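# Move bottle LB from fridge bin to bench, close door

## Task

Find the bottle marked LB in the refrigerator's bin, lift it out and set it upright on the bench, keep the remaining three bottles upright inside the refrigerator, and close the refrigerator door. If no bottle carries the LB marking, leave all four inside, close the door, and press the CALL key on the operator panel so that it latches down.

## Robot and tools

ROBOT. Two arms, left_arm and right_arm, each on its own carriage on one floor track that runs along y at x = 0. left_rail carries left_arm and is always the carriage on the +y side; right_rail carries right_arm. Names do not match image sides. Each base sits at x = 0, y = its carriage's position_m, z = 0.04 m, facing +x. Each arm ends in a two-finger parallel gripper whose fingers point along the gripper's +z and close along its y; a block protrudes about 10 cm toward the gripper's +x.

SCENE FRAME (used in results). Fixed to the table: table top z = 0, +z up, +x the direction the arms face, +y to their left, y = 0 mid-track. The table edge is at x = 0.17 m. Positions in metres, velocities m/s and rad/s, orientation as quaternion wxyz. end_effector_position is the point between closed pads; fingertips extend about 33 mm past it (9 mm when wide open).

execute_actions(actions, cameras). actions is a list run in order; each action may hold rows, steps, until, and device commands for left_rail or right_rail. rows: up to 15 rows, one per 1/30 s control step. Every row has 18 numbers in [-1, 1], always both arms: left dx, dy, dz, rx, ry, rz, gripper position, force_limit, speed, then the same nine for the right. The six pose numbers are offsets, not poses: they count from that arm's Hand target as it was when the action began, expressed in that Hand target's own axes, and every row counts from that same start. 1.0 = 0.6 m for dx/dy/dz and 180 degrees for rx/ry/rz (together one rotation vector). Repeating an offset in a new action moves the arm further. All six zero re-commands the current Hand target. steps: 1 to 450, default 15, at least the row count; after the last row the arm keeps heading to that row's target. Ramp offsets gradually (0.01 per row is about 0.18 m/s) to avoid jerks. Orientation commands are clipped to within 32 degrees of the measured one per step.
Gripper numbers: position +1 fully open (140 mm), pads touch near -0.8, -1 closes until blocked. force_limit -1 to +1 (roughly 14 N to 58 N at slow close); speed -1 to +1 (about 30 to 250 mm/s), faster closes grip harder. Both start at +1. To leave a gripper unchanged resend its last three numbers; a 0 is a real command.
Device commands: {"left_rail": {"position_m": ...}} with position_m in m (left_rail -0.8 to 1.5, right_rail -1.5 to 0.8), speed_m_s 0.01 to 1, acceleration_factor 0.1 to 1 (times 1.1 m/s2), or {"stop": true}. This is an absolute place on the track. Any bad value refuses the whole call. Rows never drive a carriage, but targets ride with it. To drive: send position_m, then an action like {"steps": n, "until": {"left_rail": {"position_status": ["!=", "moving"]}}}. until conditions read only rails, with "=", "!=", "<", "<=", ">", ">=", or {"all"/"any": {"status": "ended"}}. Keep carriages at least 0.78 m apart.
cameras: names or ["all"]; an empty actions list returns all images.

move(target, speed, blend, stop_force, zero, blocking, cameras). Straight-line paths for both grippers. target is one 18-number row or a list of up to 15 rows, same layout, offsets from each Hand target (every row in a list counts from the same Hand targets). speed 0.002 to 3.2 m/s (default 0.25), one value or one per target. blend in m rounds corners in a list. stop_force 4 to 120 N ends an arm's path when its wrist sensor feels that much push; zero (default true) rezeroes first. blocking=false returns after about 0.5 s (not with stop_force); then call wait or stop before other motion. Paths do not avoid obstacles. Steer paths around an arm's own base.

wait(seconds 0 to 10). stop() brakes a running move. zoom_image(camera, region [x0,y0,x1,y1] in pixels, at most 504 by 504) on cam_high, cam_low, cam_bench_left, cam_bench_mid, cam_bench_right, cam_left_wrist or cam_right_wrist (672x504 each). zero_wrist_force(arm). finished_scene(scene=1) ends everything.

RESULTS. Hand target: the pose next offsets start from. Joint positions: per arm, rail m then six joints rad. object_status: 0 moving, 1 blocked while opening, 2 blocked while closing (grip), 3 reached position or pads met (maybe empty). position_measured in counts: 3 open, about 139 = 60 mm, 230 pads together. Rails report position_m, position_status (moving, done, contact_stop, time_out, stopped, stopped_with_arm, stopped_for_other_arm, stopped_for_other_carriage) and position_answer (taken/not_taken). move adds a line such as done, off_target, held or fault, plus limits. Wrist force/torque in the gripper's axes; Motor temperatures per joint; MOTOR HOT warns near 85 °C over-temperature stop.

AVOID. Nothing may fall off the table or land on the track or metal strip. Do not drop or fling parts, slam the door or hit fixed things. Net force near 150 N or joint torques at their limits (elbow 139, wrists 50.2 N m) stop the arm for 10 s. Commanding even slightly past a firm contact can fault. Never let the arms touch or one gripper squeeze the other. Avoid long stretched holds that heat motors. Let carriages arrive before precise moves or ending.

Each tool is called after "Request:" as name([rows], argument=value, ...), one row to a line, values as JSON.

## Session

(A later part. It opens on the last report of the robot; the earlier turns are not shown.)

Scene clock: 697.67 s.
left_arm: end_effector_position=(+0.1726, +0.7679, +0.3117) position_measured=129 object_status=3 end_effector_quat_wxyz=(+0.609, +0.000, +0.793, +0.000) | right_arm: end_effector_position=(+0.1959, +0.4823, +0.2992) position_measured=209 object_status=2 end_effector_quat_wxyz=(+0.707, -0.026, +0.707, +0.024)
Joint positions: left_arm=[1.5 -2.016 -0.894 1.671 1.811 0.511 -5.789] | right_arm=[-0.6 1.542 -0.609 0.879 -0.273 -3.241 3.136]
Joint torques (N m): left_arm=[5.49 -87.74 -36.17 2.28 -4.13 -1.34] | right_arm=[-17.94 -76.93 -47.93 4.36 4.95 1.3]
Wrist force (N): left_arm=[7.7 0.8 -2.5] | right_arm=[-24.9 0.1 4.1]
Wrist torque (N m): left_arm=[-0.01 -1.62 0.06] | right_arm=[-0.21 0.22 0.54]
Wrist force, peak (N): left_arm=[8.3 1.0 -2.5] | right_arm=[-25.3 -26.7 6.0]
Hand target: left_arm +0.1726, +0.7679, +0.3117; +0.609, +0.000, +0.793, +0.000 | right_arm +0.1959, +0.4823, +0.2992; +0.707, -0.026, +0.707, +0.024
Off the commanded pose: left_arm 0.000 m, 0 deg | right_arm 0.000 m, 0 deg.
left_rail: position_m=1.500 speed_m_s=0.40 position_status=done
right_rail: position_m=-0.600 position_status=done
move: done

Request:
move(target=[0,0,0,0,0,0,0.0,1,-1,0,0.0060,0.0557,0.0222,0,0,-1,-0.05,-1], speed=0.015, stop_force=40, cameras=["cam_high","cam_right_wrist"])

Scene clock: 702.80 s.
left_arm: end_effector_position=(+0.1726, +0.7679, +0.3117) position_measured=129 object_status=3 end_effector_quat_wxyz=(+0.609, +0.000, +0.793, +0.000) | right_arm: end_effector_position=(+0.2290, +0.4882, +0.2992) position_measured=209 object_status=2 end_effector_quat_wxyz=(+0.707, -0.001, +0.707, -0.001)
Joint positions: left_arm=[1.5 -2.016 -0.894 1.671 1.811 0.511 -5.789] | right_arm=[-0.6 1.513 -0.555 0.774 -0.229 -3.2 3.131]
Joint torques (N m): left_arm=[4.69 -85.01 -36.48 2.07 -4.19 -1.32] | right_arm=[-39.12 -104.1 -68.73 2.38 -0.1 1.83]
Wrist force (N): left_arm=[8.0 0.6 -2.3] | right_arm=[0.6 -12.6 -18.3]
Wrist torque (N m): left_arm=[-0.04 -1.68 0.06] | right_arm=[0.12 0.58 0.58]
Wrist force, peak (N): left_arm=[8.3 1.2 -2.8] | right_arm=[-24.4 11.2 14.7]
Hand target: left_arm +0.1726, +0.7679, +0.3117; +0.609, +0.000, +0.793, +0.000 | right_arm +0.2290, +0.4882, +0.2992; +0.707, -0.001, +0.707, +0.000
Off the commanded pose: left_arm 0.000 m, 0 deg | right_arm 0.000 m, 0 deg.
left_rail: position_m=1.500 speed_m_s=0.40 position_status=done
right_rail: position_m=-0.600 position_status=done
move: done
Images, in order (width x height): cam_high 672x504, cam_right_wrist 672x504.

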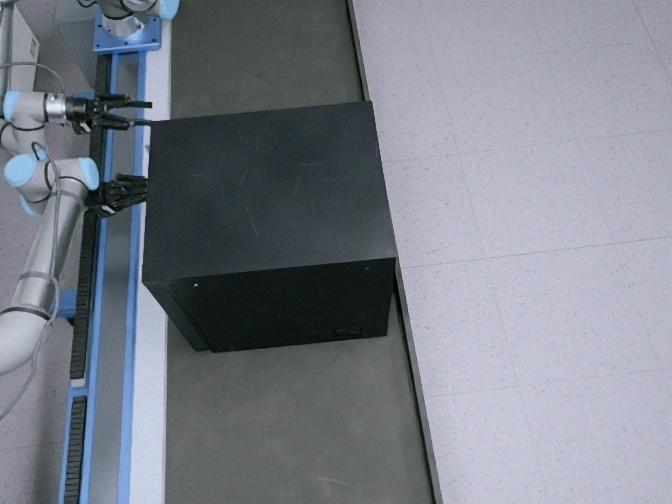

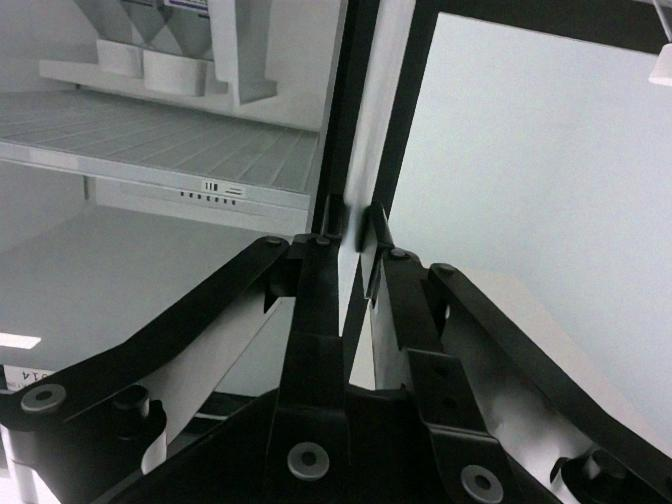

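Request:
move(target=[0,0,0,0,0,0,0.0,1,-1,0,0,0.005,0,0,0,-1,-0.05,-1], speed=0.01, stop_force=30)

Request:
move(target=[0,0,0,0,0,0,0.0,1,-1,0,0,0,0,0,0,-0.4,-0.05,-1], cameras=["cam_right_wrist"])

Scene clock: 706.77 s.
left_arm: end_effector_position=(+0.1726, +0.7679, +0.3117) position_measured=129 object_status=3 end_effector_quat_wxyz=(+0.609, +0.000, +0.793, +0.000) | right_arm: end_effector_position=(+0.2320, +0.4882, +0.2992) position_measured=209 object_status=2 end_effector_quat_wxyz=(+0.707, -0.001, +0.707, -0.001)
Joint positions: left_arm=[1.5 -2.016 -0.894 1.671 1.811 0.511 -5.789] | right_arm=[-0.6 1.51 -0.555 0.775 -0.227 -3.203 3.132]
Joint torques (N m): left_arm=[4.33 -86.65 -36.51 2.1 -4.14 -0.7] | right_arm=[-39.23 -135.94 -49.79 2.04 -8.22 1.57]
Wrist force (N): left_arm=[8.0 0.9 -2.1] | right_arm=[-2.2 -13.1 -19.6]
Wrist torque (N m): left_arm=[0.03 -1.69 0.06] | right_arm=[0.09 0.54 0.58]
Wrist force, peak (N): left_arm=[8.3 1.2 -2.5] | right_arm=[-3.2 -14.9 -19.0]
Hand target: left_arm +0.1726, +0.7679, +0.3117; +0.609, +0.000, +0.793, +0.000 | right_arm +0.2320, +0.4882, +0.2992; +0.707, -0.001, +0.707, +0.000
Off the commanded pose: left_arm 0.000 m, 0 deg | right_arm 0.000 m, 0 deg.
left_rail: position_m=1.500 speed_m_s=0.40 position_status=done
right_rail: position_m=-0.600 position_status=done
move: done

Scene clock: 707.67 s.
left_arm: end_effector_position=(+0.1726, +0.7679, +0.3117) position_measured=129 object_status=3 end_effector_quat_wxyz=(+0.609, +0.000, +0.793, +0.000) | right_arm: end_effector_position=(+0.2321, +0.4882, +0.2992) position_measured=179 object_status=0 end_effector_quat_wxyz=(+0.707, -0.001, +0.707, -0.001)
Joint positions: left_arm=[1.5 -2.016 -0.894 1.671 1.811 0.511 -5.789] | right_arm=[-0.6 1.51 -0.555 0.775 -0.227 -3.203 3.132]
Joint torques (N m): left_arm=[5.48 -87.06 -37.06 2.59 -4.03 -0.95] | right_arm=[21.49 -126.77 -62.53 2.93 3.93 1.94]
Wrist force (N): left_arm=[8.1 0.7 -2.4] | right_arm=[-2.9 -2.3 3.3]
Wrist torque (N m): left_arm=[-0.01 -1.70 0.06] | right_arm=[-0.09 0.56 0.30]
Wrist force, peak (N): left_arm=[8.4 1.0 -2.2] | right_arm=[-1.7 -13.4 -19.1]
Hand target: left_arm +0.1726, +0.7679, +0.3117; +0.609, +0.000, +0.793, +0.000 | right_arm +0.2320, +0.4882, +0.2992; +0.707, -0.001, +0.707, +0.000
Off the commanded pose: left_arm 0.000 m, 0 deg | right_arm 0.000 m, 0 deg.
left_rail: position_m=1.500 speed_m_s=0.40 position_status=done
right_rail: position_m=-0.600 position_status=done
move: done
Images, in order (width x height): cam_right_wrist 672x504.

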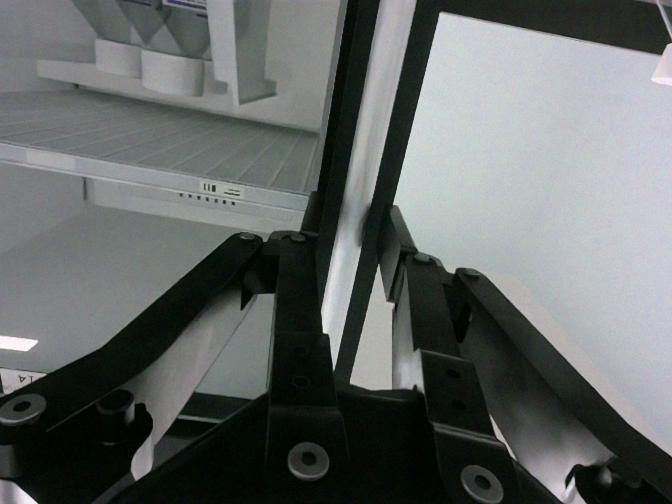

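Request:
move(target=[0,0,0,0,0,0,0.0,1,-1,0,0,-0.28,0,0,0,-0.4,-0.05,-1], speed=0.06, cameras=["cam_high","cam_right_wrist","cam_bench_left","cam_left_wrist"])

Scene clock: 715.83 s.
left_arm: end_effector_position=(+0.1726, +0.7679, +0.3117) position_measured=129 object_status=3 end_effector_quat_wxyz=(+0.609, +0.000, +0.793, +0.000) | right_arm: end_effector_position=(+0.0640, +0.4881, +0.2991) position_measured=179 object_status=3 end_effector_quat_wxyz=(+0.707, -0.001, +0.707, +0.000)
Joint positions: left_arm=[1.5 -2.016 -0.894 1.671 1.811 0.511 -5.789] | right_arm=[-0.6 1.664 -0.48 0.629 -0.151 -3.049 3.138]
Joint torques (N m): left_arm=[4.35 -85.97 -36.02 2.36 -3.83 -0.47] | right_arm=[21.59 -106.26 -63.5 3.73 3.96 2.24]
Wrist force (N): left_arm=[7.9 0.7 -2.3] | right_arm=[-3.4 -2.0 2.4]
Wrist torque (N m): left_arm=[-0.02 -1.66 0.06] | right_arm=[-0.05 0.62 0.29]
Wrist force, peak (N): left_arm=[8.3 1.0 -2.6] | right_arm=[-3.5 -2.4 3.9]
Hand target: left_arm +0.1726, +0.7679, +0.3117; +0.609, +0.000, +0.793, +0.000 | right_arm +0.0640, +0.4881, +0.2991; +0.707, -0.001, +0.707, +0.000
Off the commanded pose: left_arm 0.000 m, 0 deg | right_arm 0.000 m, 0 deg.
left_rail: position_m=1.500 speed_m_s=0.40 position_status=done
right_rail: position_m=-0.600 position_status=done
move: done
Images, in order (width x height): cam_high 672x504, cam_bench_left 672x504, cam_left_wrist 672x504, cam_right_wrist 672x504.

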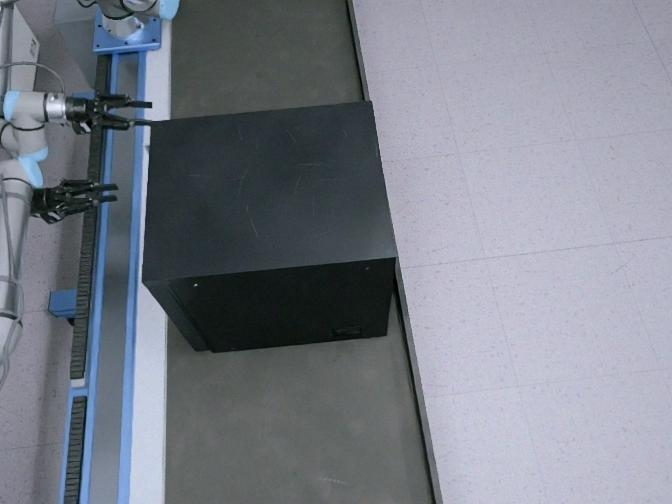

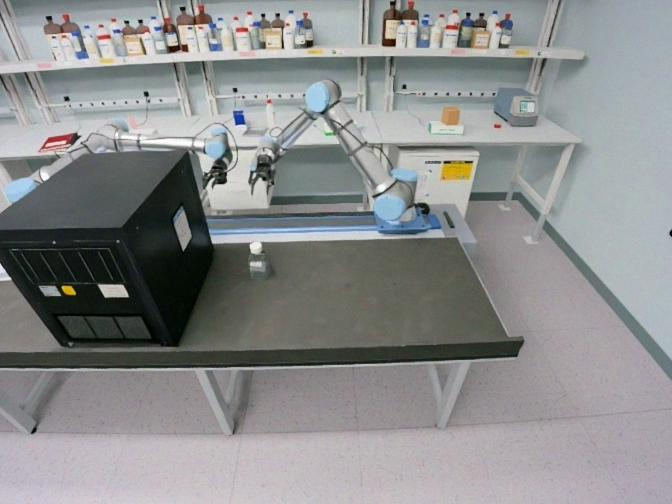

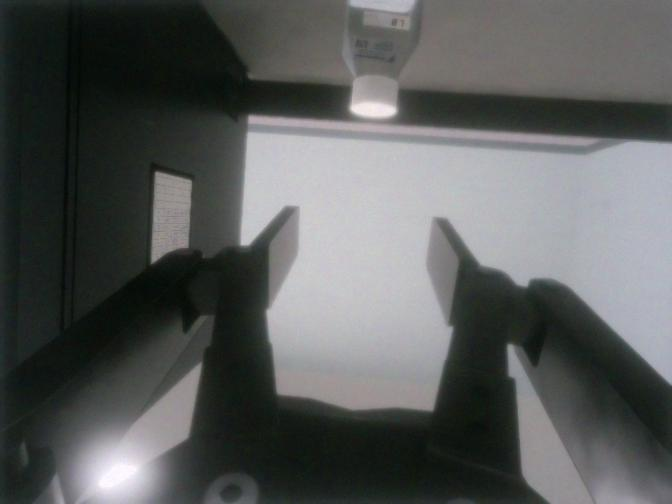

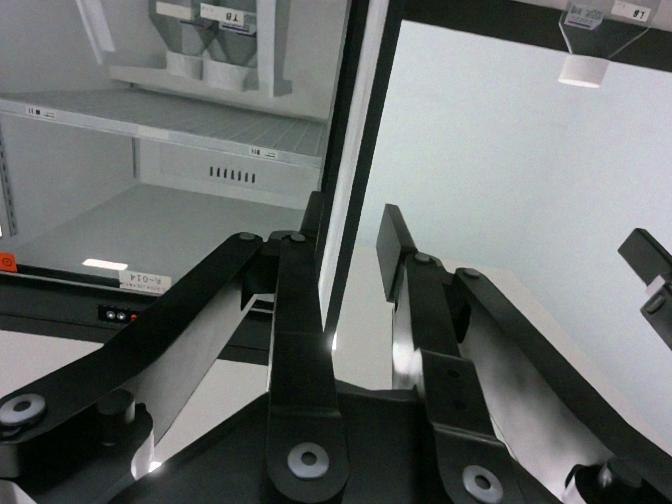

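Request:
zoom_image(camera="cam_right_wrist", region=[200, 0, 450, 380])

Request:
zoom_image(camera="cam_high", region=[60, 70, 260, 370])

Request:
execute_actions(actions=[], cameras=["cam_low","cam_bench_mid","cam_bench_right"])

Scaled by 1.326 from the camera's 672x504 image, which has a finer 960x720 frame.

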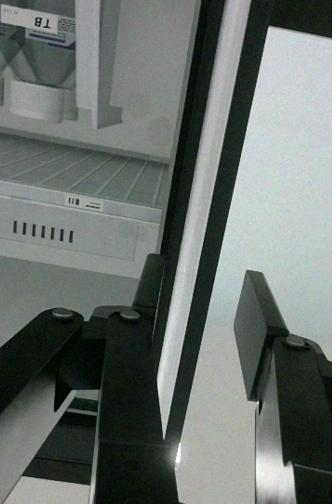

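Scaled by 1.680 from the camera's 672x504 image, which has a finer 960x720 frame.

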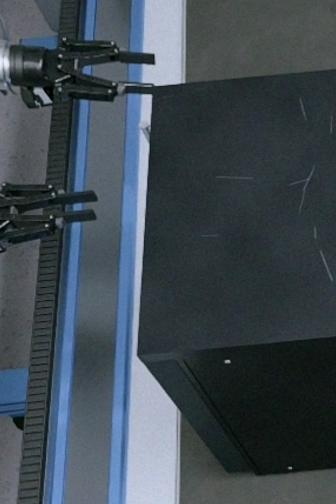

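Scene clock: 719.27 s.
left_arm: end_effector_position=(+0.1726, +0.7679, +0.3117) position_measured=129 object_status=3 end_effector_quat_wxyz=(+0.609, +0.000, +0.793, +0.000) | right_arm: end_effector_position=(+0.0640, +0.4881, +0.2991) position_measured=179 object_status=3 end_effector_quat_wxyz=(+0.707, -0.001, +0.707, +0.000)
Joint positions: left_arm=[1.5 -2.016 -0.894 1.671 1.811 0.511 -5.789] | right_arm=[-0.6 1.664 -0.48 0.629 -0.15 -3.049 3.138]
Joint velocities: within noise
Joint torques (N m): left_arm=[4.42 -86.83 -36.23 2.45 -3.9 -0.57] | right_arm=[21.84 -106.97 -62.58 3.82 3.95 1.81]
Motor temperatures (°C): left_arm=[30 28 26 28 32 32] | right_arm=[32 25 26 30 31 36]
Wrist force (N): left_arm=[7.8 0.9 -2.4] | right_arm=[-3.6 -2.2 2.8]
Wrist torque (N m): left_arm=[0.04 -1.63 0.06] | right_arm=[-0.07 0.66 0.29]
Wrist force, peak (N): left_arm=[8.4 1.0 -2.4] | right_arm=[-3.8 -2.7 2.6]
Hand target: left_arm +0.1726, +0.7679, +0.3117; +0.609, +0.000, +0.793, +0.000 | right_arm +0.0640, +0.4881, +0.2991; +0.707, -0.001, +0.707, +0.000
Tool commands: left_gripper/position=+0.0 left_gripper/force_limit=+1.0 left_gripper/speed=-1.0 right_gripper/position=-0.4 right_gripper/force_limit=-0.05 right_gripper/speed=-1.0
Off the commanded pose: left_arm 0.000 m, 0 deg | right_arm 0.000 m, 0 deg.
left_rail: position_m=1.500 speed_m_s=0.40 position_status=done
right_rail: position_m=-0.600 position_status=done
Images, in order (width x height): cam_low 672x504, cam_bench_mid 672x504, cam_bench_right 672x504.

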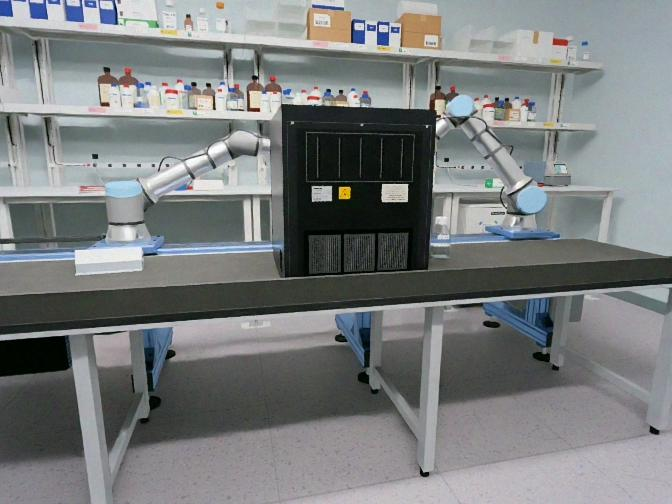

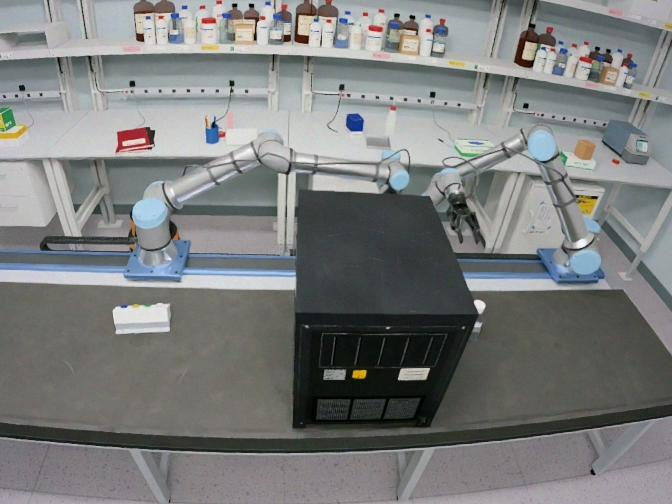

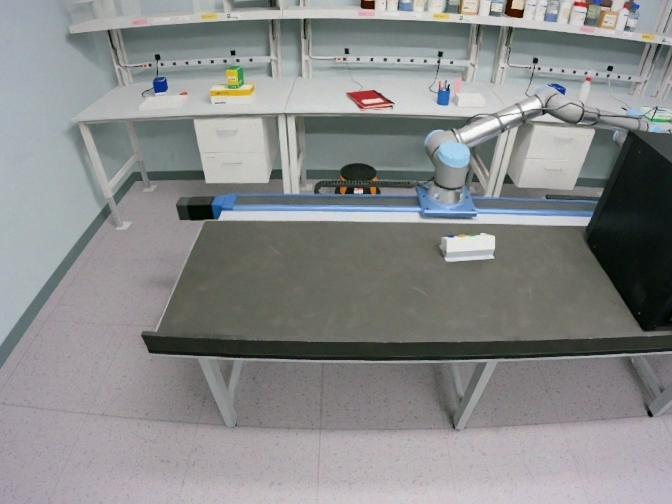

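Request:
execute_actions([
  {"right_rail":{"position_m":-0.85,"speed_m_s":0.25,"acceleration_factor":0.3},"steps":120,"until":{"right_rail":{"position_status":["!=","moving"]}}},
], cameras=["cam_right_wrist","cam_high","cam_left_wrist"])

Scene clock: 724.90 s.
left_arm: end_effector_position=(+0.1726, +0.7679, +0.3117) position_measured=129 object_status=3 end_effector_quat_wxyz=(+0.609, +0.000, +0.793, +0.000) | right_arm: end_effector_position=(+0.0640, +0.2381, +0.2991) position_measured=179 object_status=3 end_effector_quat_wxyz=(+0.707, -0.001, +0.707, +0.000)
Joint positions: left_arm=[1.5 -2.016 -0.894 1.671 1.811 0.511 -5.789] | right_arm=[-0.85 1.664 -0.478 0.624 -0.142 -3.049 3.144]
Joint torques (N m): left_arm=[3.67 -87.91 -35.29 2.08 -4 -0.22] | right_arm=[13.49 -106.59 -62.72 3.75 2.65 1.81]
Wrist force (N): left_arm=[8.1 0.6 -2.2] | right_arm=[-3.6 -2.2 2.5]
Wrist torque (N m): left_arm=[-0.03 -1.69 0.06] | right_arm=[-0.07 0.67 0.29]
Wrist force, peak (N): left_arm=[8.4 0.7 -2.6] | right_arm=[-3.8 -2.9 2.5]
Hand target: left_arm +0.1726, +0.7679, +0.3117; +0.609, +0.000, +0.793, +0.000 | right_arm +0.0640, +0.2381, +0.2991; +0.707, -0.001, +0.707, +0.000
Tool commands: left_gripper/position=+0.0 left_gripper/force_limit=+1.0 left_gripper/speed=-1.0 right_gripper/position=-0.4 right_gripper/force_limit=-0.05 right_gripper/speed=-1.0
Off the commanded pose: left_arm 0.000 m, 0 deg | right_arm 0.000 m, 0 deg.
left_rail: position_m=1.500 speed_m_s=0.40 position_status=done
right_rail: position_m=-0.850 speed_m_s=0.25 position_status=done
Images, in order (width x height): cam_high 672x504, cam_left_wrist 672x504, cam_right_wrist 672x504.

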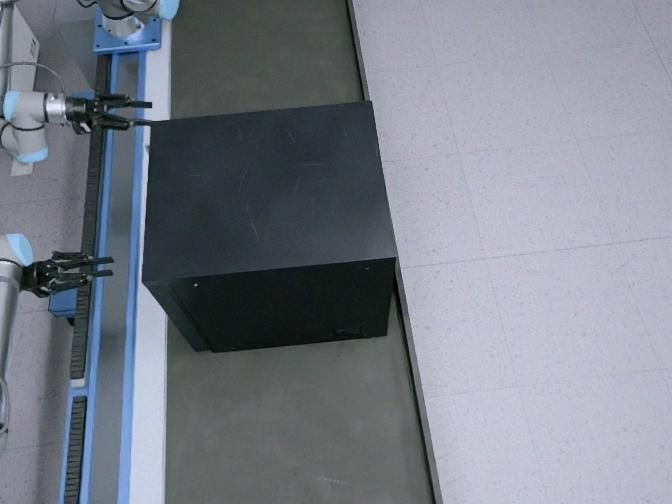

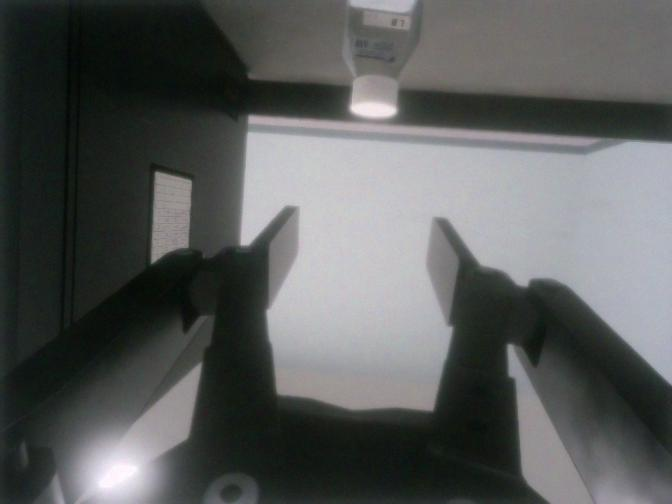

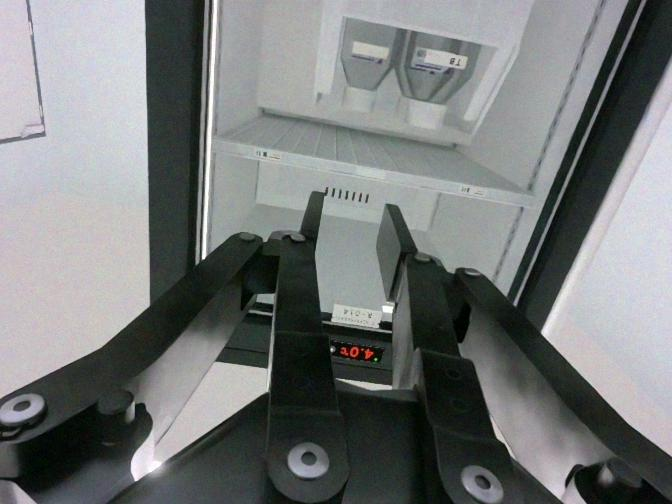

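Request:
zoom_image(camera="cam_right_wrist", region=[440, 0, 672, 380])

Request:
zoom_image(camera="cam_right_wrist", region=[120, 0, 352, 400])

Request:
zoom_image(camera="cam_high", region=[110, 90, 210, 190])

Request:
zoom_image(camera="cam_high", region=[130, 260, 250, 370])

Scaled by 1.326 from the camera's 672x504 image, which has a finer 960x720 frame.

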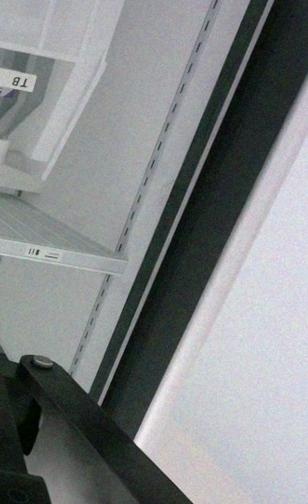

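Scaled by 1.260 from the camera's 672x504 image, which has a finer 960x720 frame.

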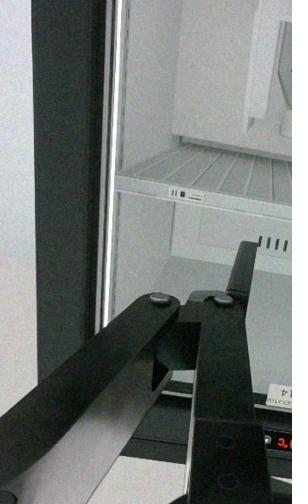

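Scaled by 5.040 from the camera's 672x504 image, which has a finer 960x720 frame.

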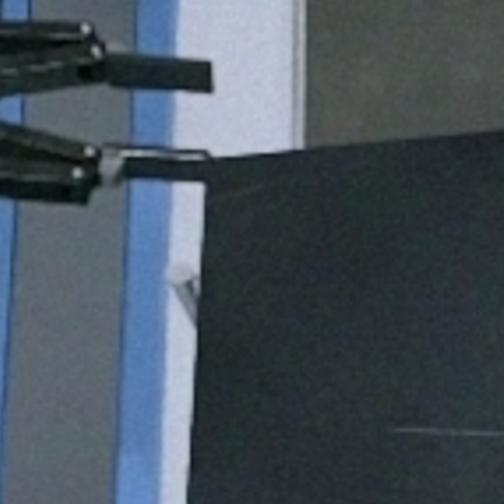

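Scaled by 4.200 from the camera's 672x504 image, which has a finer 960x720 frame.

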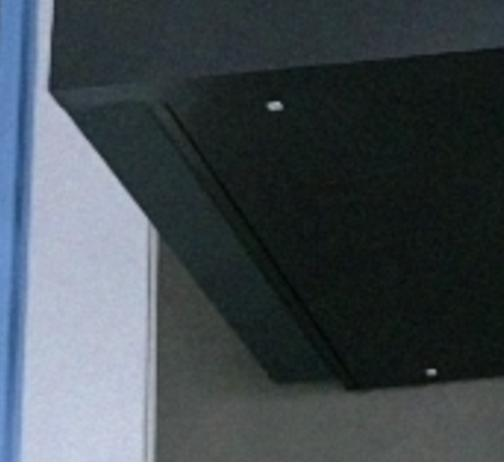

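Request:
zoom_image(camera="cam_left_wrist", region=[0, 0, 250, 340])

Scaled by 1.482 from the camera's 672x504 image, which has a finer 960x720 frame.

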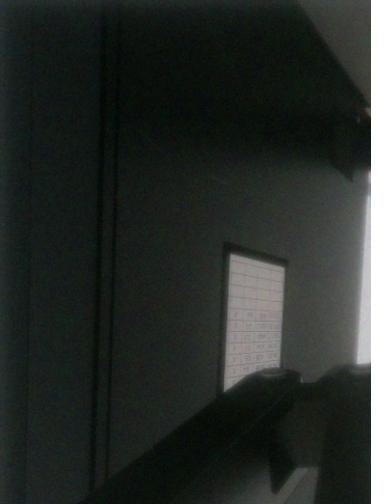

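Request:
finished_scene()

The scene is finished: the task was done.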